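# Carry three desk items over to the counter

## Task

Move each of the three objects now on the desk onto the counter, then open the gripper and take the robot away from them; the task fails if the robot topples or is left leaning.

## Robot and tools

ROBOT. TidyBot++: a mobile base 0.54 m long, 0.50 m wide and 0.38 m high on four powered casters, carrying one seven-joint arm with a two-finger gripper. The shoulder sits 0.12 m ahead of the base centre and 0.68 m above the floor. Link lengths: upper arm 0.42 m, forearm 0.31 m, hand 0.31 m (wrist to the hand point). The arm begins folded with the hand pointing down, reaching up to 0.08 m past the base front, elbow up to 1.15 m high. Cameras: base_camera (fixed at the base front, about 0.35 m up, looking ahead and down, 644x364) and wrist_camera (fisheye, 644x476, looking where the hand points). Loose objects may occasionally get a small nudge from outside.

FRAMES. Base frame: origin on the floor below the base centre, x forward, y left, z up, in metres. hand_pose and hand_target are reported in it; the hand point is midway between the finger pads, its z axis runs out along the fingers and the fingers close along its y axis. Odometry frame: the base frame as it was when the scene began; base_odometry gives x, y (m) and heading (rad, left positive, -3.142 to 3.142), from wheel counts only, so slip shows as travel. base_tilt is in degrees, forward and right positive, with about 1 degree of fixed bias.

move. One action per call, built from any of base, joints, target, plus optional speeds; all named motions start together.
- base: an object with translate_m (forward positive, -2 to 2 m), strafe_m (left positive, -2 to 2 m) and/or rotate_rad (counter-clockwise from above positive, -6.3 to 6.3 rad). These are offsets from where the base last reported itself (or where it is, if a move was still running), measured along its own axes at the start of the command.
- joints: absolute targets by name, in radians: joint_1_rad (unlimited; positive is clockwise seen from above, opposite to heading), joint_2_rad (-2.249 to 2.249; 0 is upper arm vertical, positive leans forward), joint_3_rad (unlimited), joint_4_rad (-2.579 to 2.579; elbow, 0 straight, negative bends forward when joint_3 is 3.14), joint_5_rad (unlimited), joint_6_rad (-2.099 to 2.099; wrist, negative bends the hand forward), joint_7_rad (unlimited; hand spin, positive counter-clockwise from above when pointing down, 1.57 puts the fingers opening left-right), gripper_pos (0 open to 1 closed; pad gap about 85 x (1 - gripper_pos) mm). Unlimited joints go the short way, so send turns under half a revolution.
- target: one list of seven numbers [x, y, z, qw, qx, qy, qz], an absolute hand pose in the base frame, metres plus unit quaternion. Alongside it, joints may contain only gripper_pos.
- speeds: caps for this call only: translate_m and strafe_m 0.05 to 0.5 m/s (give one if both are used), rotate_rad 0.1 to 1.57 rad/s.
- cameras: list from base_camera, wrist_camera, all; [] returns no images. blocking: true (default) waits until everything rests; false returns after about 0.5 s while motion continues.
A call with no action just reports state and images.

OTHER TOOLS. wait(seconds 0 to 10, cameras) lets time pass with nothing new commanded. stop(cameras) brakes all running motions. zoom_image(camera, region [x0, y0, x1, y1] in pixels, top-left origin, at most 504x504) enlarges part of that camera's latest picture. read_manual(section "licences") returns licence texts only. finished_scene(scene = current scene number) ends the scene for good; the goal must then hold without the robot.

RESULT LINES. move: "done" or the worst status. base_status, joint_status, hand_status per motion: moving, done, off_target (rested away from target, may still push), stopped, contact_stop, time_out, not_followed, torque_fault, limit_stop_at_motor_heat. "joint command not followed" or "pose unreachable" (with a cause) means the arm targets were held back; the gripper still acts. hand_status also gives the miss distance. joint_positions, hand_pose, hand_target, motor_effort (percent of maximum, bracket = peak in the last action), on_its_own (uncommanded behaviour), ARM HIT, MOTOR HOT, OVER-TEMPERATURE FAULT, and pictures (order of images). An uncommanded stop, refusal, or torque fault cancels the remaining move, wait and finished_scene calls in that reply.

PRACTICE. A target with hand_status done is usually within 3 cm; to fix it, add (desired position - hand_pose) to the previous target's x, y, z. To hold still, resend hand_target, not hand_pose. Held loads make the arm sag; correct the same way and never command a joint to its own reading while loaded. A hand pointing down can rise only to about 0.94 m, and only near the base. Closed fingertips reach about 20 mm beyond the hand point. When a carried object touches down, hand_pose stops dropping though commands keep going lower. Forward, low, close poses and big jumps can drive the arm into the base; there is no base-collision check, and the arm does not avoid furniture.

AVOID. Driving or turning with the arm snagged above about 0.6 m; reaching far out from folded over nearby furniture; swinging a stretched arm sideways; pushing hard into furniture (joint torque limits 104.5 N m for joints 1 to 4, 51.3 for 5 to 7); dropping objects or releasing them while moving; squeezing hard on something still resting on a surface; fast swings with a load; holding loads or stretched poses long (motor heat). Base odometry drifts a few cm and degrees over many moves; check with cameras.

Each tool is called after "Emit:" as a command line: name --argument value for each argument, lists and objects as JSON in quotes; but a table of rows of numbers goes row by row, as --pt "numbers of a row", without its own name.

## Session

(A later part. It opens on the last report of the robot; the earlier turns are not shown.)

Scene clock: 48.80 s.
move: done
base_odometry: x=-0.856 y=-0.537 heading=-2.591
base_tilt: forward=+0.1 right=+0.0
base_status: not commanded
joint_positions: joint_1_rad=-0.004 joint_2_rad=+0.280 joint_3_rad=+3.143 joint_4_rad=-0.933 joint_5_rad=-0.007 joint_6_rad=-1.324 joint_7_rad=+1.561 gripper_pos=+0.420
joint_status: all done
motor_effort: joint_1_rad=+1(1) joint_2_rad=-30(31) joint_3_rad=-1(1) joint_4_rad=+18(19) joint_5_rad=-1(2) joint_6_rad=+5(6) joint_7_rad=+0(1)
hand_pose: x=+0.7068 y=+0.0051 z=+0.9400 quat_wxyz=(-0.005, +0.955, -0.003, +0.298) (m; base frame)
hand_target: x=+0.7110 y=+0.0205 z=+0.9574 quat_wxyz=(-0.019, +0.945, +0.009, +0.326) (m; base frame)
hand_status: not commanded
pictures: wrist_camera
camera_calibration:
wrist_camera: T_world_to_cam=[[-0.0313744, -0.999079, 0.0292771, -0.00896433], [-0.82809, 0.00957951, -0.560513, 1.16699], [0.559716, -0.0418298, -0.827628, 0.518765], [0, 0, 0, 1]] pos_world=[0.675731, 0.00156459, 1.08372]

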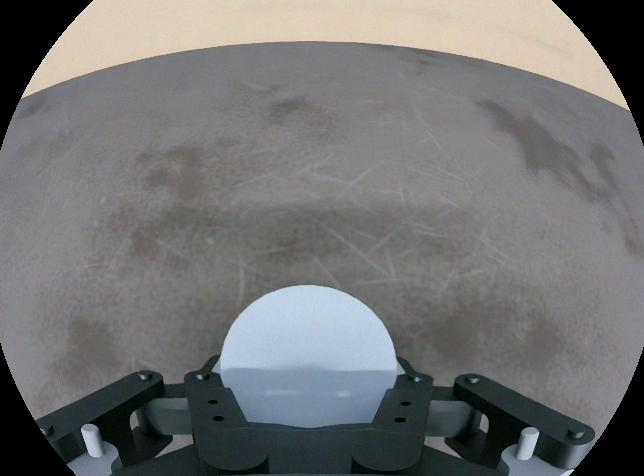

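Emit:
move --joints '{"gripper_pos": 0.43}' --cameras '[]'

Emit:
move --joints '{"gripper_pos": 0.38}' --cameras '[]'

Emit:
move --joints '{"gripper_pos": 0.25}' --cameras '["wrist_camera"]'

Emit:
move --joints '{"gripper_pos": 0.0}' --cameras '["wrist_camera"]'

Scene clock: 49.53 s.
move: done
base_odometry: x=-0.856 y=-0.537 heading=-2.591
base_tilt: forward=+0.2 right=+0.0
base_status: not commanded
joint_positions: joint_1_rad=-0.004 joint_2_rad=+0.280 joint_3_rad=+3.143 joint_4_rad=-0.933 joint_5_rad=-0.007 joint_6_rad=-1.324 joint_7_rad=+1.561 gripper_pos=+0.420
joint_status: all done
motor_effort: joint_1_rad=+1(1) joint_2_rad=-30(30) joint_3_rad=-1(1) joint_4_rad=+19(19) joint_5_rad=-1(2) joint_6_rad=+5(6) joint_7_rad=+0(1)
hand_pose: x=+0.7068 y=+0.0051 z=+0.9400 quat_wxyz=(-0.005, +0.955, -0.003, +0.298) (m; base frame)
hand_target: x=+0.7110 y=+0.0205 z=+0.9574 quat_wxyz=(-0.019, +0.945, +0.009, +0.326) (m; base frame)
hand_status: not commanded
pictures: none
No camera images: "cameras" was empty.

Scene clock: 50.00 s.
move: done
base_odometry: x=-0.856 y=-0.537 heading=-2.591
base_tilt: forward=+0.2 right=-0.1
base_status: not commanded
joint_positions: joint_1_rad=-0.004 joint_2_rad=+0.280 joint_3_rad=+3.143 joint_4_rad=-0.933 joint_5_rad=-0.007 joint_6_rad=-1.324 joint_7_rad=+1.561 gripper_pos=+0.380
joint_status: all done
motor_effort: joint_1_rad=+1(1) joint_2_rad=-30(30) joint_3_rad=-1(1) joint_4_rad=+19(19) joint_5_rad=-1(2) joint_6_rad=+5(6) joint_7_rad=+0(1)
hand_pose: x=+0.7067 y=+0.0051 z=+0.9399 quat_wxyz=(-0.005, +0.955, -0.003, +0.297) (m; base frame)
hand_target: x=+0.7110 y=+0.0205 z=+0.9574 quat_wxyz=(-0.019, +0.945, +0.009, +0.326) (m; base frame)
hand_status: not commanded
pictures: none
No camera images: "cameras" was empty.

Scene clock: 50.57 s.
move: done
base_odometry: x=-0.856 y=-0.537 heading=-2.591
base_tilt: forward=+0.2 right=+0.0
base_status: not commanded
joint_positions: joint_1_rad=-0.004 joint_2_rad=+0.280 joint_3_rad=+3.143 joint_4_rad=-0.933 joint_5_rad=-0.007 joint_6_rad=-1.324 joint_7_rad=+1.561 gripper_pos=+0.250
joint_status: all done
motor_effort: joint_1_rad=+1(1) joint_2_rad=-30(30) joint_3_rad=-1(1) joint_4_rad=+18(19) joint_5_rad=-1(2) joint_6_rad=+5(6) joint_7_rad=+0(1)
hand_pose: x=+0.7067 y=+0.0051 z=+0.9399 quat_wxyz=(-0.005, +0.955, -0.003, +0.297) (m; base frame)
hand_target: x=+0.7110 y=+0.0205 z=+0.9574 quat_wxyz=(-0.019, +0.945, +0.009, +0.326) (m; base frame)
hand_status: not commanded
pictures: wrist_camera
camera_calibration:
wrist_camera: T_world_to_cam=[[-0.0313627, -0.999079, 0.0292891, -0.00897947], [-0.828293, 0.00957811, -0.560214, 1.16669], [0.559417, -0.0418298, -0.82783, 0.51902], [0, 0, 0, 1]] pos_world=[0.675731, 0.00156459, 1.08352]

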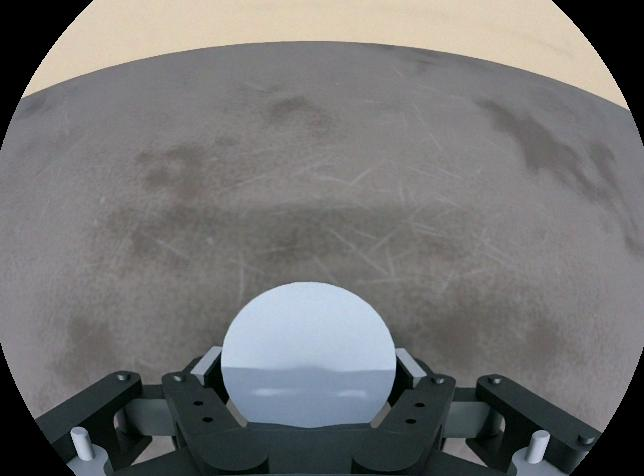

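Scene clock: 51.23 s.
move: done
base_odometry: x=-0.856 y=-0.537 heading=-2.591
base_tilt: forward=+0.2 right=+0.0
base_status: not commanded
joint_positions: joint_1_rad=-0.004 joint_2_rad=+0.280 joint_3_rad=+3.143 joint_4_rad=-0.933 joint_5_rad=-0.007 joint_6_rad=-1.324 joint_7_rad=+1.561 gripper_pos=+0.000
joint_status: all done
motor_effort: joint_1_rad=+1(1) joint_2_rad=-30(31) joint_3_rad=-1(1) joint_4_rad=+18(19) joint_5_rad=-1(2) joint_6_rad=+6(6) joint_7_rad=-1(1)
hand_pose: x=+0.7067 y=+0.0051 z=+0.9399 quat_wxyz=(-0.005, +0.955, -0.003, +0.297) (m; base frame)
hand_target: x=+0.7110 y=+0.0205 z=+0.9574 quat_wxyz=(-0.019, +0.945, +0.009, +0.326) (m; base frame)
hand_status: not commanded
pictures: wrist_camera
camera_calibration:
wrist_camera: T_world_to_cam=[[-0.0313627, -0.999079, 0.0292891, -0.00897947], [-0.828293, 0.00957811, -0.560214, 1.16669], [0.559417, -0.0418298, -0.82783, 0.51902], [0, 0, 0, 1]] pos_world=[0.675731, 0.00156459, 1.08352]

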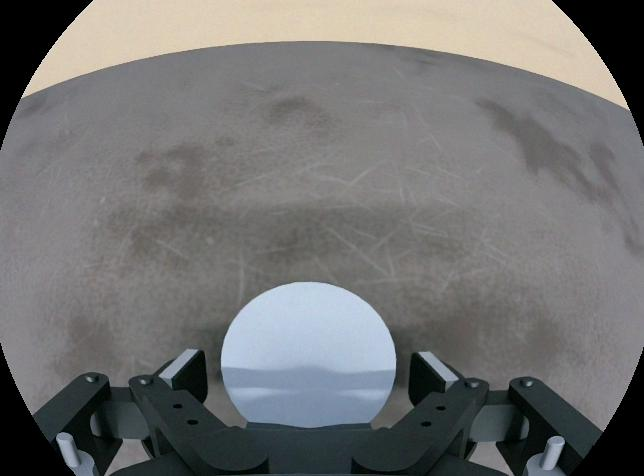

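Emit:
move --joints '{"joint_2_rad": 0.24, "joint_4_rad": -0.645, "joint_6_rad": -1.71}' --cameras '["wrist_camera"]'

Scene clock: 53.13 s.
move: done
base_odometry: x=-0.856 y=-0.537 heading=-2.591
base_tilt: forward=+0.2 right=-0.1
base_status: not commanded
joint_positions: joint_1_rad=-0.004 joint_2_rad=+0.256 joint_3_rad=+3.143 joint_4_rad=-0.656 joint_5_rad=-0.007 joint_6_rad=-1.643 joint_7_rad=+1.561 gripper_pos=+0.000
joint_status: all done
motor_effort: joint_1_rad=+1(1) joint_2_rad=-26(32) joint_3_rad=-1(1) joint_4_rad=+17(20) joint_5_rad=-1(2) joint_6_rad=+6(6) joint_7_rad=+0(1)
hand_pose: x=+0.6464 y=+0.0050 z=+1.0219 quat_wxyz=(-0.005, +0.957, -0.002, +0.289) (m; base frame)
hand_target: x=+0.6236 y=+0.0192 z=+1.0238 quat_wxyz=(-0.017, +0.963, +0.015, +0.270) (m; base frame)
hand_status: not commanded
pictures: wrist_camera
camera_calibration:
wrist_camera: T_world_to_cam=[[-0.0288422, -0.999104, 0.0309824, -0.0167441], [-0.838109, 0.0072799, -0.545455, 1.15395], [0.54474, -0.0416987, -0.837568, 0.64016], [0, 0, 0, 1]] pos_world=[0.617931, 0.00156412, 1.16612]

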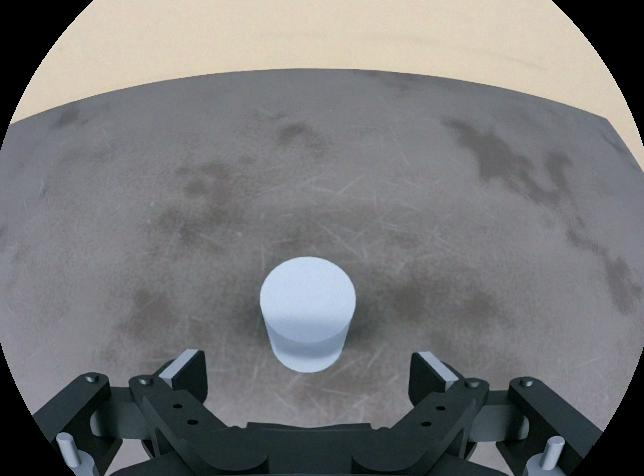

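Emit:
move --joints '{"joint_2_rad": 0.06, "joint_4_rad": -0.7, "joint_6_rad": -1.9}' --base '{"translate_m": -0.42}' --cameras '["wrist_camera"]'

Emit:
move --base '{"translate_m": -1.72, "strafe_m": -0.175, "rotate_rad": 3.14}' --cameras '["wrist_camera"]'

Scene clock: 56.13 s.
move: done
base_odometry: x=-0.498 y=-0.317 heading=-2.591
base_tilt: forward=+0.1 right=-0.1
base_status: done
joint_positions: joint_1_rad=-0.004 joint_2_rad=+0.058 joint_3_rad=+3.142 joint_4_rad=-0.692 joint_5_rad=-0.007 joint_6_rad=-1.839 joint_7_rad=+1.561 gripper_pos=+0.000
joint_status: all done
motor_effort: joint_1_rad=+1(4) joint_2_rad=-17(33) joint_3_rad=-1(2) joint_4_rad=+14(18) joint_5_rad=-1(2) joint_6_rad=+6(6) joint_7_rad=+0(1)
hand_pose: x=+0.5211 y=+0.0048 z=+1.0671 quat_wxyz=(-0.005, +0.962, -0.001, +0.273) (m; base frame)
hand_target: x=+0.5045 y=+0.0172 z=+1.0539 quat_wxyz=(-0.015, +0.971, +0.017, +0.238) (m; base frame)
hand_status: not commanded
pictures: wrist_camera
camera_calibration:
wrist_camera: T_world_to_cam=[[-0.0262466, -0.999124, 0.0326008, -0.0251013], [-0.855572, 0.00558479, -0.517654, 1.05309], [0.517018, -0.041479, -0.854969, 0.779295], [0, 0, 0, 1]] pos_world=[0.497426, 0.00136382, 1.21223]

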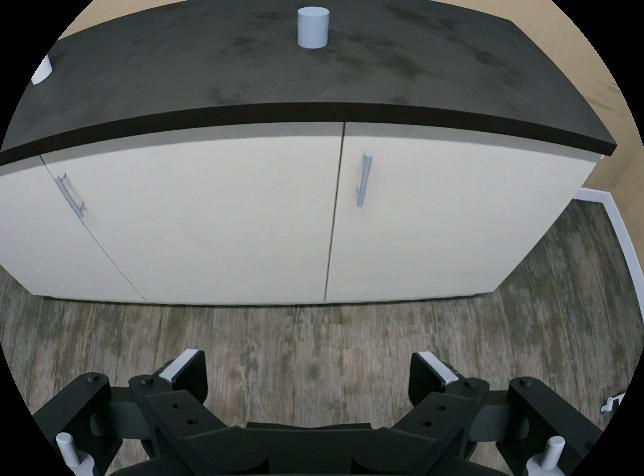

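Scene clock: 61.43 s.
move: done
base_odometry: x=+0.876 y=+0.732 heading=+0.549
base_tilt: forward=+0.2 right=-0.1
base_status: done
joint_positions: joint_1_rad=-0.004 joint_2_rad=+0.070 joint_3_rad=+3.142 joint_4_rad=-0.695 joint_5_rad=-0.007 joint_6_rad=-1.841 joint_7_rad=+1.561 gripper_pos=+0.000
joint_status: not commanded
motor_effort: joint_1_rad=+1(3) joint_2_rad=-18(23) joint_3_rad=-1(2) joint_4_rad=+14(16) joint_5_rad=-1(2) joint_6_rad=+5(6) joint_7_rad=+0(1)
hand_pose: x=+0.5251 y=+0.0050 z=+1.0607 quat_wxyz=(-0.005, +0.964, -0.001, +0.265) (m; base frame)
hand_target: x=+0.5045 y=+0.0172 z=+1.0539 quat_wxyz=(-0.015, +0.971, +0.017, +0.238) (m; base frame)
hand_status: not commanded
pictures: wrist_camera
camera_calibration:
wrist_camera: T_world_to_cam=[[-0.025099, -0.999139, 0.0330296, -0.0256308], [-0.864323, 0.00508706, -0.502912, 1.04217], [0.502311, -0.0411708, -0.863706, 0.788766], [0, 0, 0, 1]] pos_world=[0.503923, 0.00156378, 1.20623]

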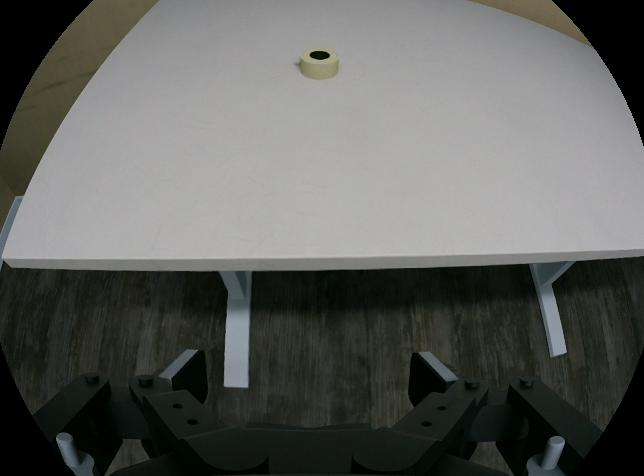

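Emit:
move --joints '{"joint_2_rad": 0.27, "joint_4_rad": -0.545, "joint_6_rad": -2.07}' --base '{"translate_m": 0.325, "strafe_m": -0.014}' --cameras '["wrist_camera"]'

Scene clock: 63.97 s.
move: done
base_odometry: x=+1.161 y=+0.890 heading=+0.550
base_tilt: forward=+0.1 right=+0.0
base_status: done
joint_positions: joint_1_rad=-0.004 joint_2_rad=+0.279 joint_3_rad=+3.142 joint_4_rad=-0.558 joint_5_rad=-0.007 joint_6_rad=-2.008 joint_7_rad=+1.561 gripper_pos=+0.000
joint_status: all done
motor_effort: joint_1_rad=+1(1) joint_2_rad=-25(31) joint_3_rad=-1(1) joint_4_rad=+13(15) joint_5_rad=-2(2) joint_6_rad=+3(6) joint_7_rad=-1(1)
hand_pose: x=+0.5593 y=+0.0051 z=+0.9992 quat_wxyz=(-0.004, +0.989, -0.001, +0.148) (m; base frame)
hand_target: x=+0.5386 y=+0.0165 z=+1.0020 quat_wxyz=(-0.014, +0.992, +0.018, +0.128) (m; base frame)
hand_status: not commanded
pictures: wrist_camera
camera_calibration:
wrist_camera: T_world_to_cam=[[-0.0154938, -0.999088, 0.0397891, -0.0348387], [-0.958881, 0.0035684, -0.283786, 0.874683], [0.283385, -0.0425499, -0.958062, 0.935169], [0, 0, 0, 1]] pos_world=[0.573163, 0.0018632, 1.14556]

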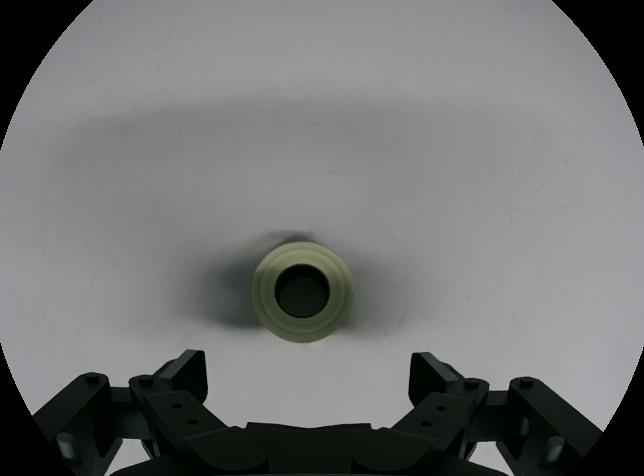

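Emit:
move --base '{"translate_m": 0.048, "strafe_m": 0.003}' --cameras '["wrist_camera"]'

Scene clock: 65.23 s.
move: done
base_odometry: x=+1.200 y=+0.917 heading=+0.550
base_tilt: forward=+0.2 right=-0.1
base_status: done
joint_positions: joint_1_rad=-0.004 joint_2_rad=+0.279 joint_3_rad=+3.142 joint_4_rad=-0.556 joint_5_rad=-0.007 joint_6_rad=-2.012 joint_7_rad=+1.561 gripper_pos=+0.000
joint_status: not commanded
motor_effort: joint_1_rad=+1(2) joint_2_rad=-26(31) joint_3_rad=-1(2) joint_4_rad=+13(15) joint_5_rad=-1(2) joint_6_rad=+3(4) joint_7_rad=+0(1)
hand_pose: x=+0.5582 y=+0.0051 z=+0.9992 quat_wxyz=(-0.004, +0.989, -0.001, +0.146) (m; base frame)
hand_target: x=+0.5386 y=+0.0165 z=+1.0020 quat_wxyz=(-0.014, +0.992, +0.018, +0.128) (m; base frame)
hand_status: not commanded
pictures: wrist_camera
camera_calibration:
wrist_camera: T_world_to_cam=[[-0.0152969, -0.999084, 0.0399637, -0.035161], [-0.959786, 0.00346667, -0.280711, 0.871103], [0.280315, -0.0426506, -0.95896, 0.938127], [0, 0, 0, 1]] pos_world=[0.572563, 0.00186316, 1.14556]

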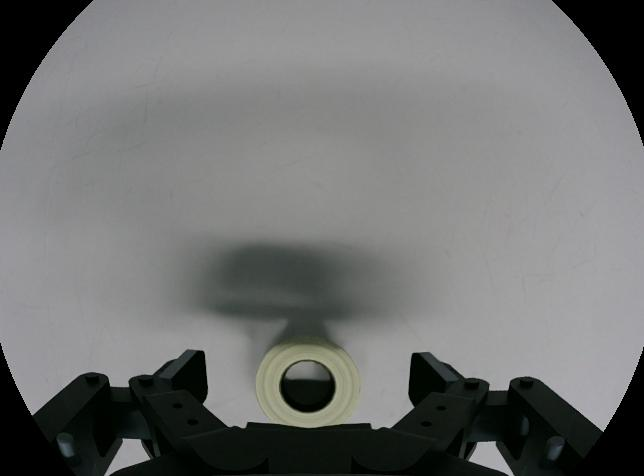

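Emit:
move --joints '{"joint_2_rad": 0.195, "joint_4_rad": -0.755, "joint_6_rad": -1.843}' --cameras '["wrist_camera"]'

Scene clock: 66.73 s.
move: done
base_odometry: x=+1.200 y=+0.917 heading=+0.550
base_tilt: forward=+0.2 right=-0.1
base_status: not commanded
joint_positions: joint_1_rad=-0.004 joint_2_rad=+0.223 joint_3_rad=+3.142 joint_4_rad=-0.743 joint_5_rad=-0.007 joint_6_rad=-1.899 joint_7_rad=+1.561 gripper_pos=+0.000
joint_status: all done
motor_effort: joint_1_rad=+1(1) joint_2_rad=-24(26) joint_3_rad=-1(1) joint_4_rad=+15(16) joint_5_rad=-1(2) joint_6_rad=+3(4) joint_7_rad=+0(1)
hand_pose: x=+0.5557 y=+0.0052 z=+0.9714 quat_wxyz=(-0.004, +0.990, -0.001, +0.138) (m; base frame)
hand_target: x=+0.5621 y=+0.0180 z=+0.9850 quat_wxyz=(-0.016, +0.985, +0.016, +0.173) (m; base frame)
hand_status: not commanded
pictures: wrist_camera
camera_calibration:
wrist_camera: T_world_to_cam=[[-0.015309, -0.999093, 0.0397278, -0.0337673], [-0.964465, 0.00427373, -0.264177, 0.84741], [0.263768, -0.0423604, -0.963656, 0.925905], [0, 0, 0, 1]] pos_world=[0.572557, 0.00186338, 1.11746]

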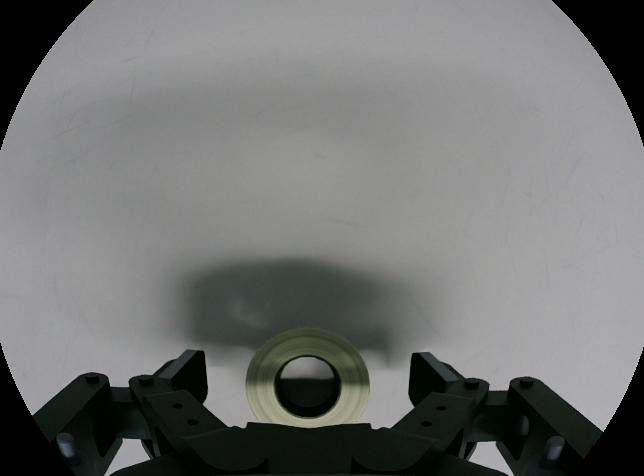

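Emit:
move --joints '{"joint_2_rad": 0.181, "joint_4_rad": -0.789, "joint_6_rad": -1.82}' --cameras '["wrist_camera"]'

Scene clock: 67.53 s.
move: done
base_odometry: x=+1.200 y=+0.917 heading=+0.550
base_tilt: forward=+0.1 right=+0.0
base_status: not commanded
joint_positions: joint_1_rad=-0.004 joint_2_rad=+0.208 joint_3_rad=+3.142 joint_4_rad=-0.780 joint_5_rad=-0.007 joint_6_rad=-1.875 joint_7_rad=+1.561 gripper_pos=+0.000
joint_status: all done
motor_effort: joint_1_rad=+1(1) joint_2_rad=-24(25) joint_3_rad=-1(1) joint_4_rad=+16(16) joint_5_rad=-1(2) joint_6_rad=+3(3) joint_7_rad=+0(1)
hand_pose: x=+0.5539 y=+0.0052 z=+0.9673 quat_wxyz=(-0.004, +0.990, -0.002, +0.139) (m; base frame)
hand_target: x=+0.5608 y=+0.0181 z=+0.9813 quat_wxyz=(-0.016, +0.984, +0.015, +0.175) (m; base frame)
hand_status: not commanded
pictures: wrist_camera
camera_calibration:
wrist_camera: T_world_to_cam=[[-0.015459, -0.999097, 0.0395744, -0.0333802], [-0.963917, 0.00437165, -0.266168, 0.846206], [0.265755, -0.0422611, -0.963114, 0.92077], [0, 0, 0, 1]] pos_world=[0.570457, 0.00186342, 1.11336]

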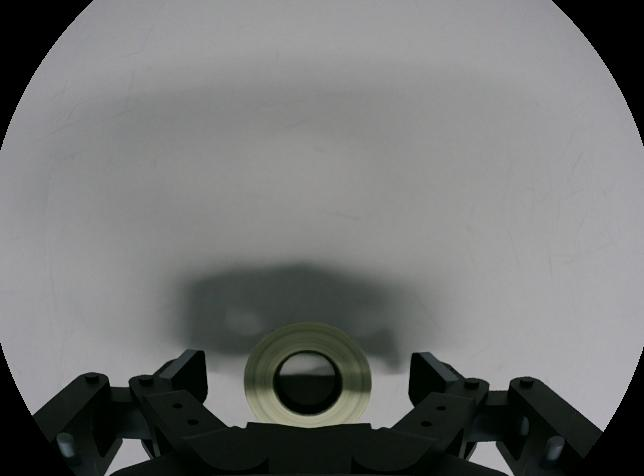

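Emit:
move --joints '{"joint_2_rad": 0.174, "joint_4_rad": -0.806, "joint_6_rad": -1.808}' --cameras '[]'

Emit:
move --joints '{"gripper_pos": 0.34}' --cameras '["wrist_camera"]'

Scene clock: 68.27 s.
move: done
base_odometry: x=+1.200 y=+0.917 heading=+0.550
base_tilt: forward=+0.2 right=-0.1
base_status: not commanded
joint_positions: joint_1_rad=-0.004 joint_2_rad=+0.201 joint_3_rad=+3.142 joint_4_rad=-0.797 joint_5_rad=-0.007 joint_6_rad=-1.863 joint_7_rad=+1.561 gripper_pos=+0.000
joint_status: all done
motor_effort: joint_1_rad=+1(1) joint_2_rad=-23(25) joint_3_rad=-1(1) joint_4_rad=+16(16) joint_5_rad=-1(2) joint_6_rad=+2(4) joint_7_rad=+0(1)
hand_pose: x=+0.5534 y=+0.0052 z=+0.9654 quat_wxyz=(-0.004, +0.990, -0.002, +0.140) (m; base frame)
hand_target: x=+0.5603 y=+0.0182 z=+0.9794 quat_wxyz=(-0.016, +0.984, +0.015, +0.176) (m; base frame)
hand_status: not commanded
pictures: none
No camera images: "cameras" was empty.

Scene clock: 69.00 s.
move: done
base_odometry: x=+1.200 y=+0.917 heading=+0.550
base_tilt: forward=+0.2 right=+0.0
base_status: not commanded
joint_positions: joint_1_rad=-0.004 joint_2_rad=+0.201 joint_3_rad=+3.142 joint_4_rad=-0.797 joint_5_rad=-0.007 joint_6_rad=-1.863 joint_7_rad=+1.561 gripper_pos=+0.340
joint_status: all done
motor_effort: joint_1_rad=+1(1) joint_2_rad=-24(24) joint_3_rad=-1(1) joint_4_rad=+16(16) joint_5_rad=-1(2) joint_6_rad=+4(4) joint_7_rad=+0(1)
hand_pose: x=+0.5534 y=+0.0052 z=+0.9654 quat_wxyz=(-0.004, +0.990, -0.002, +0.140) (m; base frame)
hand_target: x=+0.5603 y=+0.0182 z=+0.9794 quat_wxyz=(-0.016, +0.984, +0.015, +0.176) (m; base frame)
hand_status: not commanded
pictures: wrist_camera
camera_calibration:
wrist_camera: T_world_to_cam=[[-0.0156458, -0.999097, 0.0395141, -0.0331479], [-0.963306, 0.00447128, -0.26837, 0.847055], [0.267951, -0.042263, -0.962505, 0.917321], [0, 0, 0, 1]] pos_world=[0.569658, 0.00186344, 1.11156]

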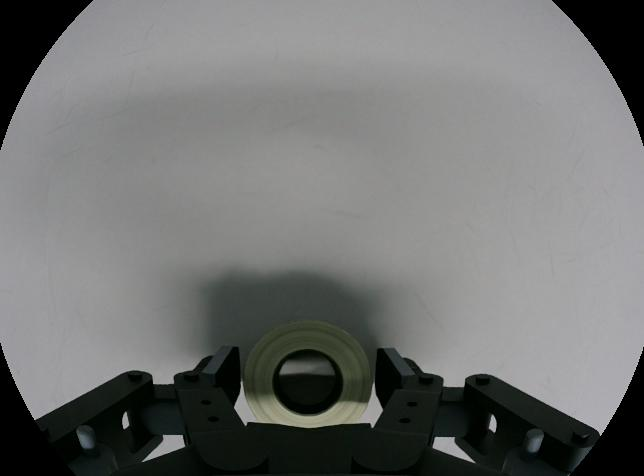

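Emit:
move --joints '{"gripper_pos": 0.4}' --cameras '[]'

Emit:
move --joints '{"gripper_pos": 0.46}' --cameras '[]'

Emit:
move --joints '{"gripper_pos": 0.54}' --cameras '["wrist_camera"]'

Scene clock: 69.60 s.
move: done
base_odometry: x=+1.200 y=+0.917 heading=+0.550
base_tilt: forward=+0.2 right=-0.1
base_status: not commanded
joint_positions: joint_1_rad=-0.004 joint_2_rad=+0.201 joint_3_rad=+3.142 joint_4_rad=-0.797 joint_5_rad=-0.007 joint_6_rad=-1.863 joint_7_rad=+1.561 gripper_pos=+0.400
joint_status: all done
motor_effort: joint_1_rad=+1(1) joint_2_rad=-24(24) joint_3_rad=-1(1) joint_4_rad=+16(16) joint_5_rad=-1(2) joint_6_rad=+3(4) joint_7_rad=+0(1)
hand_pose: x=+0.5534 y=+0.0052 z=+0.9654 quat_wxyz=(-0.004, +0.990, -0.002, +0.140) (m; base frame)
hand_target: x=+0.5603 y=+0.0182 z=+0.9794 quat_wxyz=(-0.016, +0.984, +0.015, +0.176) (m; base frame)
hand_status: not commanded
pictures: none
No camera images: "cameras" was empty.

Scene clock: 70.07 s.
move: done
base_odometry: x=+1.200 y=+0.917 heading=+0.550
base_tilt: forward=+0.2 right=-0.1
base_status: not commanded
joint_positions: joint_1_rad=-0.004 joint_2_rad=+0.200 joint_3_rad=+3.142 joint_4_rad=-0.797 joint_5_rad=-0.007 joint_6_rad=-1.862 joint_7_rad=+1.561 gripper_pos=+0.457
joint_status: all done
motor_effort: joint_1_rad=+1(1) joint_2_rad=-24(24) joint_3_rad=-1(1) joint_4_rad=+15(16) joint_5_rad=-1(2) joint_6_rad=+4(4) joint_7_rad=+0(1)
hand_pose: x=+0.5531 y=+0.0052 z=+0.9659 quat_wxyz=(-0.004, +0.990, -0.002, +0.141) (m; base frame)
hand_target: x=+0.5603 y=+0.0182 z=+0.9794 quat_wxyz=(-0.016, +0.984, +0.015, +0.176) (m; base frame)
hand_status: not commanded
pictures: none
No camera images: "cameras" was empty.

Scene clock: 70.57 s.
move: off_target
base_odometry: x=+1.200 y=+0.917 heading=+0.550
base_tilt: forward=+0.1 right=+0.0
base_status: not commanded
joint_positions: joint_1_rad=-0.004 joint_2_rad=+0.197 joint_3_rad=+3.142 joint_4_rad=-0.797 joint_5_rad=-0.007 joint_6_rad=-1.862 joint_7_rad=+1.561 gripper_pos=+0.503
joint_status: gripper_pos off_target (ended at +0.503, target +0.540)
motor_effort: joint_1_rad=+1(1) joint_2_rad=-24(24) joint_3_rad=+0(1) joint_4_rad=+15(16) joint_5_rad=-1(2) joint_6_rad=+3(4) joint_7_rad=+0(1)
hand_pose: x=+0.5526 y=+0.0052 z=+0.9669 quat_wxyz=(-0.004, +0.990, -0.002, +0.142) (m; base frame)
hand_target: x=+0.5603 y=+0.0182 z=+0.9794 quat_wxyz=(-0.016, +0.984, +0.015, +0.176) (m; base frame)
hand_status: not commanded
pictures: wrist_camera
camera_calibration:
wrist_camera: T_world_to_cam=[[-0.015775, -0.999101, 0.0393555, -0.0329805], [-0.962243, 0.00447264, -0.272154, 0.849622], [0.271734, -0.0421628, -0.961448, 0.91584], [0, 0, 0, 1]] pos_world=[0.568159, 0.00186346, 1.11306]

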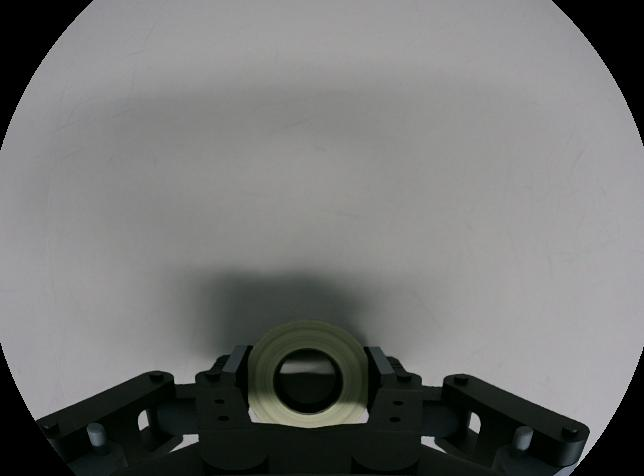

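Emit:
move --joints '{"joint_2_rad": 0.14}' --cameras '["wrist_camera"]'

Emit:
move --joints '{"gripper_pos": 0.6, "joint_2_rad": 0.11}' --cameras '["wrist_camera"]'

Scene clock: 71.63 s.
move: done
base_odometry: x=+1.200 y=+0.917 heading=+0.550
base_tilt: forward=+0.2 right=-0.1
base_status: not commanded
joint_positions: joint_1_rad=-0.004 joint_2_rad=+0.161 joint_3_rad=+3.142 joint_4_rad=-0.798 joint_5_rad=-0.007 joint_6_rad=-1.862 joint_7_rad=+1.561 gripper_pos=+0.503
joint_status: all done
motor_effort: joint_1_rad=+1(1) joint_2_rad=-22(27) joint_3_rad=-1(1) joint_4_rad=+15(16) joint_5_rad=-1(2) joint_6_rad=+3(4) joint_7_rad=+0(1)
hand_pose: x=+0.5418 y=+0.0051 z=+0.9822 quat_wxyz=(-0.004, +0.987, -0.002, +0.159) (m; base frame)
hand_target: x=+0.5499 y=+0.0181 z=+0.9943 quat_wxyz=(-0.016, +0.981, +0.015, +0.192) (m; base frame)
hand_status: not commanded
pictures: wrist_camera
camera_calibration:
wrist_camera: T_world_to_cam=[[-0.0172307, -0.999104, 0.0386446, -0.0323463], [-0.951976, 0.00457666, -0.306139, 0.871323], [0.305688, -0.0420637, -0.951202, 0.905021], [0, 0, 0, 1]] pos_world=[0.552267, 0.0017635, 1.12885]

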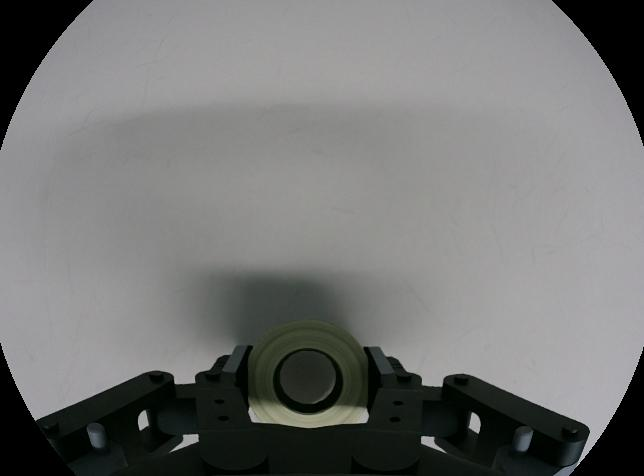

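Scene clock: 72.43 s.
move: off_target
base_odometry: x=+1.200 y=+0.917 heading=+0.550
base_tilt: forward=+0.1 right=-0.1
base_status: not commanded
joint_positions: joint_1_rad=-0.004 joint_2_rad=+0.132 joint_3_rad=+3.142 joint_4_rad=-0.799 joint_5_rad=-0.007 joint_6_rad=-1.862 joint_7_rad=+1.561 gripper_pos=+0.503
joint_status: gripper_pos off_target (ended at +0.503, target +0.600); the others done
motor_effort: joint_1_rad=+1(1) joint_2_rad=-21(25) joint_3_rad=-1(1) joint_4_rad=+15(16) joint_5_rad=-1(2) joint_6_rad=+4(4) joint_7_rad=+0(1)
hand_pose: x=+0.5329 y=+0.0051 z=+0.9941 quat_wxyz=(-0.004, +0.985, -0.001, +0.174) (m; base frame)
hand_target: x=+0.5403 y=+0.0180 z=+1.0071 quat_wxyz=(-0.016, +0.978, +0.016, +0.207) (m; base frame)
hand_status: not commanded
pictures: wrist_camera
camera_calibration:
wrist_camera: T_world_to_cam=[[-0.0182928, -0.999109, 0.0380449, -0.0317824], [-0.942862, 0.00457692, -0.333152, 0.888468], [0.33268, -0.0419654, -0.942105, 0.895597], [0, 0, 0, 1]] pos_world=[0.539174, 0.00176352, 1.14095]

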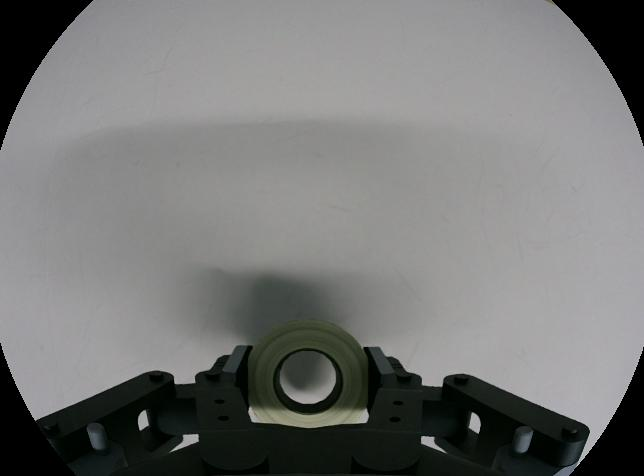

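Emit:
move --joints '{"joint_2_rad": 0.03, "joint_4_rad": -0.8, "joint_6_rad": -1.8}' --base '{"translate_m": -0.42}' --cameras '["wrist_camera"]'

Emit:
move --base '{"translate_m": -1.7, "strafe_m": 0.125, "rotate_rad": -3.141}' --cameras '["wrist_camera"]'

Scene clock: 75.00 s.
move: done
base_odometry: x=+0.842 y=+0.698 heading=+0.549
base_tilt: forward=+0.1 right=-0.1
base_status: done
joint_positions: joint_1_rad=-0.004 joint_2_rad=+0.030 joint_3_rad=+3.142 joint_4_rad=-0.799 joint_5_rad=-0.007 joint_6_rad=-1.852 joint_7_rad=+1.561 gripper_pos=+0.503
joint_status: all done
motor_effort: joint_1_rad=+1(2) joint_2_rad=-16(27) joint_3_rad=+0(2) joint_4_rad=+15(17) joint_5_rad=+0(2) joint_6_rad=+5(6) joint_7_rad=+0(1)
hand_pose: x=+0.5019 y=+0.0049 z=+1.0357 quat_wxyz=(-0.005, +0.974, -0.001, +0.228) (m; base frame)
hand_target: x=+0.5155 y=+0.0177 z=+1.0432 quat_wxyz=(-0.016, +0.967, +0.016, +0.253) (m; base frame)
hand_status: not commanded
pictures: wrist_camera
camera_calibration:
wrist_camera: T_world_to_cam=[[-0.0224631, -0.999128, 0.0351985, -0.0290067], [-0.900055, 0.00488456, -0.43575, 0.957844], [0.435198, -0.0414688, -0.899379, 0.849402], [0, 0, 0, 1]] pos_world=[0.491803, 0.00156368, 1.18234]

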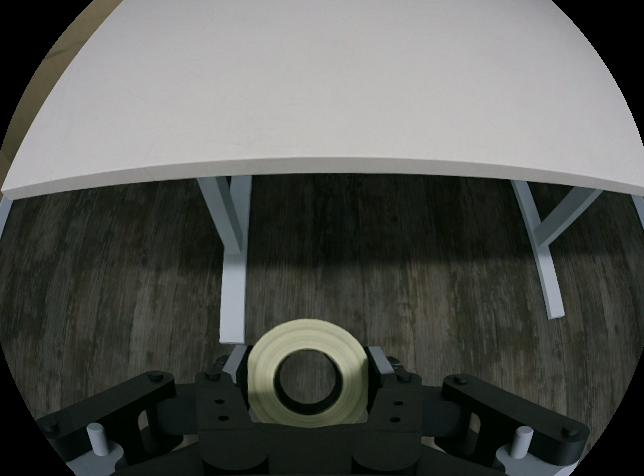

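Scene clock: 80.40 s.
move: done
base_odometry: x=-0.673 y=-0.083 heading=-2.592
base_tilt: forward=+0.1 right=+0.0
base_status: done
joint_positions: joint_1_rad=-0.005 joint_2_rad=+0.039 joint_3_rad=+3.142 joint_4_rad=-0.799 joint_5_rad=-0.007 joint_6_rad=-1.847 joint_7_rad=+1.561 gripper_pos=+0.503
joint_status: not commanded
motor_effort: joint_1_rad=+1(3) joint_2_rad=-16(22) joint_3_rad=-1(2) joint_4_rad=+15(16) joint_5_rad=-1(3) joint_6_rad=+4(6) joint_7_rad=+0(1)
hand_pose: x=+0.5063 y=+0.0050 z=+1.0328 quat_wxyz=(-0.005, +0.974, -0.001, +0.226) (m; base frame)
hand_target: x=+0.5155 y=+0.0177 z=+1.0432 quat_wxyz=(-0.016, +0.967, +0.016, +0.253) (m; base frame)
hand_status: not commanded
pictures: wrist_camera
camera_calibration:
wrist_camera: T_world_to_cam=[[-0.0220761, -0.999133, 0.0352923, -0.0289967], [-0.902038, 0.00468422, -0.431632, 0.957342], [0.431093, -0.0413637, -0.901359, 0.849044], [0, 0, 0, 1]] pos_world=[0.496902, 0.00166366, 1.17954]

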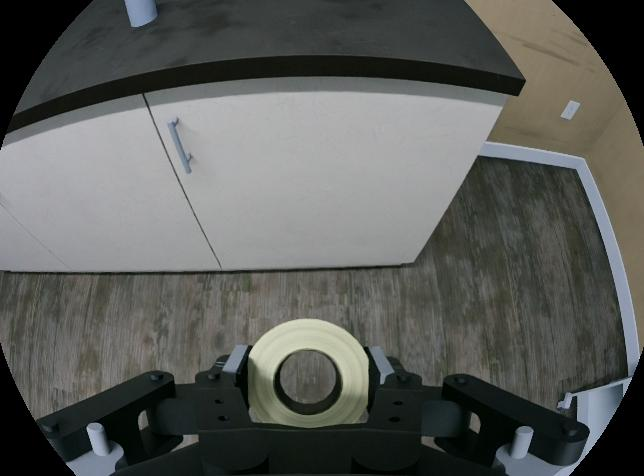

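Emit:
move --joints '{"joint_2_rad": 0.15, "joint_4_rad": -0.83, "joint_6_rad": -1.8}' --base '{"translate_m": 0.473}' --cameras '["wrist_camera"]'

Scene clock: 87.00 s.
move: done
base_odometry: x=-1.077 y=-0.330 heading=-2.592
base_tilt: forward=+0.2 right=-0.1
base_status: done
joint_positions: joint_1_rad=-0.005 joint_2_rad=+0.149 joint_3_rad=+3.142 joint_4_rad=-0.824 joint_5_rad=-0.007 joint_6_rad=-1.846 joint_7_rad=+1.561 gripper_pos=+0.503
joint_status: all done
motor_effort: joint_1_rad=+1(1) joint_2_rad=-22(26) joint_3_rad=-1(1) joint_4_rad=+16(17) joint_5_rad=-1(2) joint_6_rad=+4(7) joint_7_rad=+1(1)
hand_pose: x=+0.5398 y=+0.0052 z=+0.9798 quat_wxyz=(-0.004, +0.987, -0.001, +0.161) (m; base frame)
hand_target: x=+0.5526 y=+0.0181 z=+0.9819 quat_wxyz=(-0.016, +0.983, +0.015, +0.180) (m; base frame)
hand_status: not commanded
pictures: wrist_camera
camera_calibration:
wrist_camera: T_world_to_cam=[[-0.0171986, -0.999109, 0.0385369, -0.0320913], [-0.951238, 0.00447819, -0.308425, 0.870474], [0.307978, -0.0419623, -0.950468, 0.901389], [0, 0, 0, 1]] pos_world=[0.549868, 0.0018635, 1.12645]

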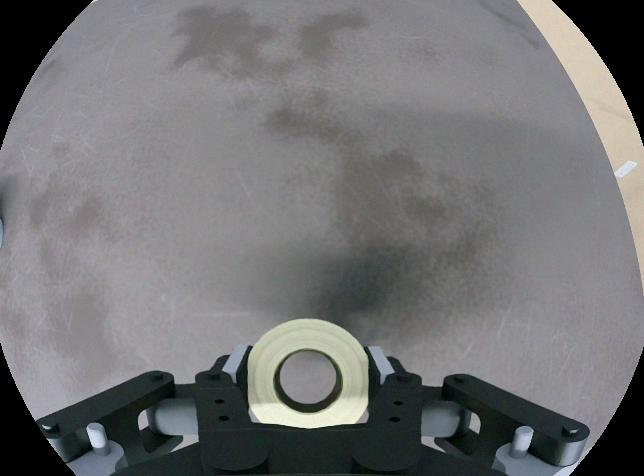

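Emit:
move --joints '{"joint_2_rad": 0.14, "joint_4_rad": -0.93, "joint_6_rad": -1.735}' --cameras '[]'

Emit:
move --joints '{"joint_2_rad": 0.13, "joint_4_rad": -0.96, "joint_6_rad": -1.712}' --cameras '["wrist_camera"]'

Scene clock: 88.17 s.
move: done
base_odometry: x=-1.077 y=-0.330 heading=-2.592
base_tilt: forward=+0.1 right=+0.0
base_status: not commanded
joint_positions: joint_1_rad=-0.005 joint_2_rad=+0.149 joint_3_rad=+3.142 joint_4_rad=-0.923 joint_5_rad=-0.007 joint_6_rad=-1.792 joint_7_rad=+1.561 gripper_pos=+0.503
joint_status: all done
motor_effort: joint_1_rad=+1(1) joint_2_rad=-22(25) joint_3_rad=-1(1) joint_4_rad=+16(17) joint_5_rad=-1(2) joint_6_rad=+3(4) joint_7_rad=+0(1)
hand_pose: x=+0.5426 y=+0.0052 z=+0.9492 quat_wxyz=(-0.004, +0.990, -0.002, +0.139) (m; base frame)
hand_target: x=+0.5558 y=+0.0183 z=+0.9557 quat_wxyz=(-0.016, +0.986, +0.014, +0.167) (m; base frame)
hand_status: not commanded
pictures: none
No camera images: "cameras" was empty.

Scene clock: 88.83 s.
move: done
base_odometry: x=-1.077 y=-0.330 heading=-2.592
base_tilt: forward=+0.2 right=-0.1
base_status: not commanded
joint_positions: joint_1_rad=-0.005 joint_2_rad=+0.147 joint_3_rad=+3.142 joint_4_rad=-0.952 joint_5_rad=-0.007 joint_6_rad=-1.768 joint_7_rad=+1.561 gripper_pos=+0.503
joint_status: all done
motor_effort: joint_1_rad=+1(1) joint_2_rad=-23(25) joint_3_rad=-1(1) joint_4_rad=+16(18) joint_5_rad=-1(2) joint_6_rad=+3(4) joint_7_rad=+0(1)
hand_pose: x=+0.5450 y=+0.0052 z=+0.9412 quat_wxyz=(-0.004, +0.991, -0.002, +0.137) (m; base frame)
hand_target: x=+0.5555 y=+0.0184 z=+0.9511 quat_wxyz=(-0.016, +0.985, +0.014, +0.169) (m; base frame)
hand_status: not commanded
pictures: wrist_camera
camera_calibration:
wrist_camera: T_world_to_cam=[[-0.0158129, -0.999107, 0.0391922, -0.0318609], [-0.964923, 0.00497522, -0.262487, 0.827818], [0.262057, -0.0419681, -0.964139, 0.901031], [0, 0, 0, 1]] pos_world=[0.562155, 0.0018636, 1.08726]

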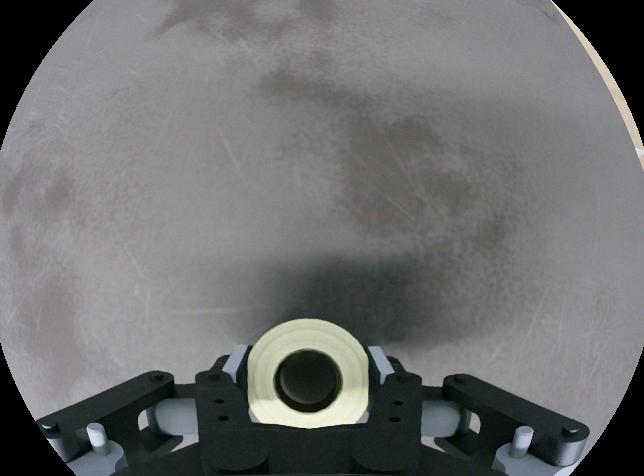

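Emit:
move --joints '{"joint_2_rad": 0.121, "joint_4_rad": -0.984, "joint_6_rad": -1.694}' --cameras '[]'

Emit:
move --joints '{"joint_2_rad": 0.114, "joint_4_rad": -1.004, "joint_6_rad": -1.679}' --cameras '["wrist_camera"]'

Scene clock: 89.57 s.
move: done
base_odometry: x=-1.077 y=-0.330 heading=-2.592
base_tilt: forward=+0.2 right=-0.1
base_status: not commanded
joint_positions: joint_1_rad=-0.005 joint_2_rad=+0.143 joint_3_rad=+3.142 joint_4_rad=-0.976 joint_5_rad=-0.007 joint_6_rad=-1.749 joint_7_rad=+1.561 gripper_pos=+0.503
joint_status: all done
motor_effort: joint_1_rad=+1(1) joint_2_rad=-23(25) joint_3_rad=-1(1) joint_4_rad=+16(17) joint_5_rad=-1(2) joint_6_rad=+3(5) joint_7_rad=+0(1)
hand_pose: x=+0.5457 y=+0.0053 z=+0.9358 quat_wxyz=(-0.004, +0.991, -0.002, +0.136) (m; base frame)
hand_target: x=+0.5548 y=+0.0184 z=+0.9476 quat_wxyz=(-0.016, +0.985, +0.014, +0.170) (m; base frame)
hand_status: not commanded
pictures: none
No camera images: "cameras" was empty.

Scene clock: 90.17 s.
move: done
base_odometry: x=-1.077 y=-0.330 heading=-2.592
base_tilt: forward=+0.2 right=-0.1
base_status: not commanded
joint_positions: joint_1_rad=-0.005 joint_2_rad=+0.139 joint_3_rad=+3.142 joint_4_rad=-0.996 joint_5_rad=-0.007 joint_6_rad=-1.734 joint_7_rad=+1.561 gripper_pos=+0.503
joint_status: all done
motor_effort: joint_1_rad=+1(1) joint_2_rad=-23(24) joint_3_rad=-1(1) joint_4_rad=+17(17) joint_5_rad=-1(2) joint_6_rad=+3(4) joint_7_rad=+0(1)
hand_pose: x=+0.5460 y=+0.0053 z=+0.9314 quat_wxyz=(-0.004, +0.991, -0.002, +0.136) (m; base frame)
hand_target: x=+0.5543 y=+0.0185 z=+0.9445 quat_wxyz=(-0.016, +0.985, +0.013, +0.171) (m; base frame)
hand_status: not commanded
pictures: wrist_camera
camera_calibration:
wrist_camera: T_world_to_cam=[[-0.0160063, -0.999105, 0.0391575, -0.0313043], [-0.965565, 0.00527477, -0.260107, 0.824367], [0.259667, -0.0419724, -0.964786, 0.893163], [0, 0, 0, 1]] pos_world=[0.563554, 0.00186366, 1.07736]

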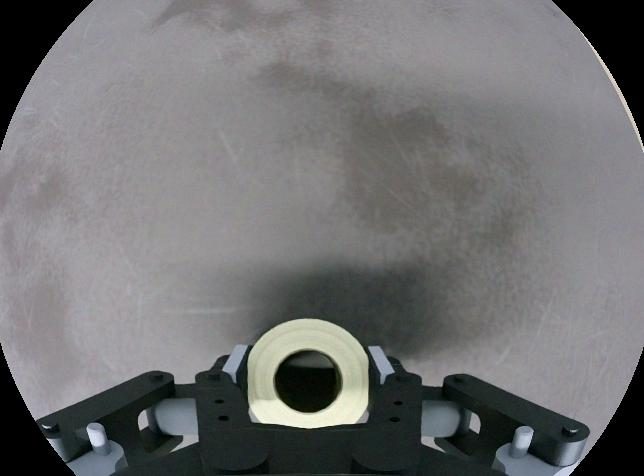

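Emit:
move --joints '{"joint_2_rad": 0.11, "joint_4_rad": -1.016, "joint_6_rad": -1.664}' --cameras '[]'

Emit:
move --joints '{"joint_2_rad": 0.105, "joint_4_rad": -1.031, "joint_6_rad": -1.652}' --cameras '["wrist_camera"]'

Scene clock: 90.87 s.
move: done
base_odometry: x=-1.077 y=-0.330 heading=-2.592
base_tilt: forward=+0.1 right=-0.1
base_status: not commanded
joint_positions: joint_1_rad=-0.005 joint_2_rad=+0.136 joint_3_rad=+3.142 joint_4_rad=-1.008 joint_5_rad=-0.007 joint_6_rad=-1.718 joint_7_rad=+1.561 gripper_pos=+0.503
joint_status: all done
motor_effort: joint_1_rad=+1(1) joint_2_rad=-23(24) joint_3_rad=-1(1) joint_4_rad=+16(17) joint_5_rad=-1(2) joint_6_rad=+3(4) joint_7_rad=+0(1)
hand_pose: x=+0.5481 y=+0.0053 z=+0.9298 quat_wxyz=(-0.004, +0.990, -0.002, +0.139) (m; base frame)
hand_target: x=+0.5557 y=+0.0185 z=+0.9432 quat_wxyz=(-0.017, +0.984, +0.013, +0.175) (m; base frame)
hand_status: not commanded
pictures: none
No camera images: "cameras" was empty.

Scene clock: 91.43 s.
move: done
base_odometry: x=-1.077 y=-0.330 heading=-2.592
base_tilt: forward=+0.2 right=-0.1
base_status: not commanded
joint_positions: joint_1_rad=-0.005 joint_2_rad=+0.132 joint_3_rad=+3.142 joint_4_rad=-1.022 joint_5_rad=-0.007 joint_6_rad=-1.706 joint_7_rad=+1.561 gripper_pos=+0.503
joint_status: all done
motor_effort: joint_1_rad=+1(1) joint_2_rad=-23(24) joint_3_rad=-1(1) joint_4_rad=+17(18) joint_5_rad=-1(2) joint_6_rad=+3(4) joint_7_rad=+0(1)
hand_pose: x=+0.5481 y=+0.0053 z=+0.9269 quat_wxyz=(-0.004, +0.990, -0.002, +0.140) (m; base frame)
hand_target: x=+0.5556 y=+0.0185 z=+0.9408 quat_wxyz=(-0.017, +0.984, +0.013, +0.176) (m; base frame)
hand_status: not commanded
pictures: wrist_camera
camera_calibration:
wrist_camera: T_world_to_cam=[[-0.0164969, -0.999108, 0.0388784, -0.0305427], [-0.963403, 0.00547864, -0.268001, 0.831245], [0.267549, -0.0418767, -0.962634, 0.881952], [0, 0, 0, 1]] pos_world=[0.564355, 0.00186372, 1.07296]

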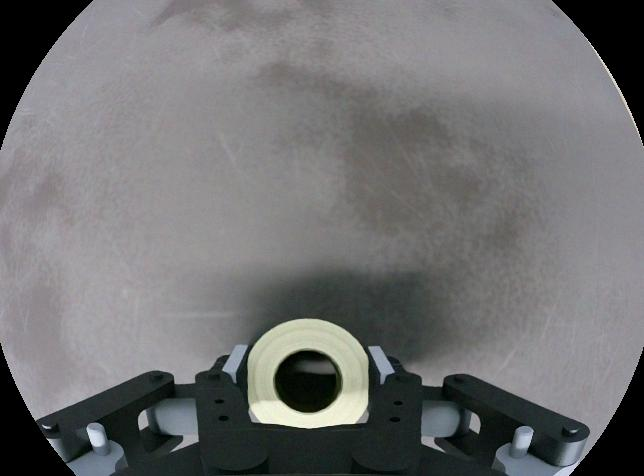

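Emit:
move --joints '{"joint_2_rad": 0.102, "joint_4_rad": -1.041, "joint_6_rad": -1.644}' --cameras '[]'

Emit:
move --joints '{"joint_2_rad": 0.099, "joint_4_rad": -1.051, "joint_6_rad": -1.636}' --cameras '["wrist_camera"]'

Scene clock: 92.13 s.
move: done
base_odometry: x=-1.077 y=-0.330 heading=-2.592
base_tilt: forward=+0.1 right=-0.1
base_status: not commanded
joint_positions: joint_1_rad=-0.005 joint_2_rad=+0.127 joint_3_rad=+3.142 joint_4_rad=-1.030 joint_5_rad=-0.007 joint_6_rad=-1.698 joint_7_rad=+1.561 gripper_pos=+0.503
joint_status: all done
motor_effort: joint_1_rad=+1(1) joint_2_rad=-23(23) joint_3_rad=-1(1) joint_4_rad=+17(17) joint_5_rad=+0(2) joint_6_rad=+3(3) joint_7_rad=+0(1)
hand_pose: x=+0.5479 y=+0.0053 z=+0.9269 quat_wxyz=(-0.004, +0.990, -0.002, +0.143) (m; base frame)
hand_target: x=+0.5555 y=+0.0186 z=+0.9390 quat_wxyz=(-0.017, +0.984, +0.013, +0.176) (m; base frame)
hand_status: not commanded
pictures: none
No camera images: "cameras" was empty.

Scene clock: 92.67 s.
move: done
base_odometry: x=-1.077 y=-0.330 heading=-2.592
base_tilt: forward=+0.2 right=-0.1
base_status: not commanded
joint_positions: joint_1_rad=-0.005 joint_2_rad=+0.122 joint_3_rad=+3.142 joint_4_rad=-1.038 joint_5_rad=-0.007 joint_6_rad=-1.690 joint_7_rad=+1.561 gripper_pos=+0.503
joint_status: all done
motor_effort: joint_1_rad=+1(1) joint_2_rad=-22(24) joint_3_rad=-1(1) joint_4_rad=+17(17) joint_5_rad=-1(2) joint_6_rad=+3(4) joint_7_rad=+0(0)
hand_pose: x=+0.5478 y=+0.0053 z=+0.9269 quat_wxyz=(-0.004, +0.989, -0.002, +0.145) (m; base frame)
hand_target: x=+0.5555 y=+0.0186 z=+0.9373 quat_wxyz=(-0.017, +0.984, +0.013, +0.177) (m; base frame)
hand_status: not commanded
pictures: wrist_camera
camera_calibration:
wrist_camera: T_world_to_cam=[[-0.0169924, -0.999111, 0.0385686, -0.0299705], [-0.960377, 0.00557708, -0.278647, 0.839194], [0.278185, -0.0417753, -0.959619, 0.873432], [0, 0, 0, 1]] pos_world=[0.562458, 0.00186376, 1.07316]

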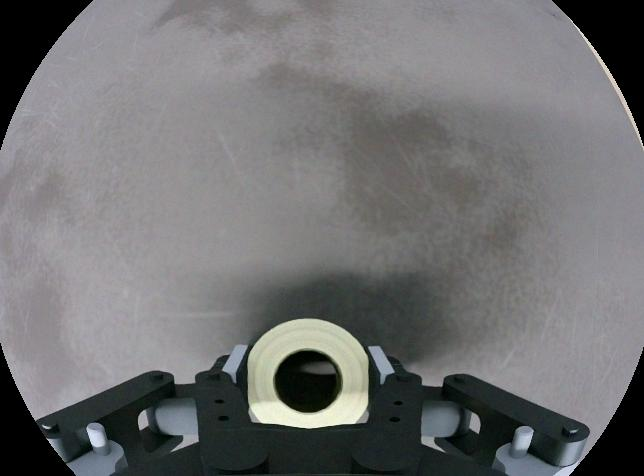

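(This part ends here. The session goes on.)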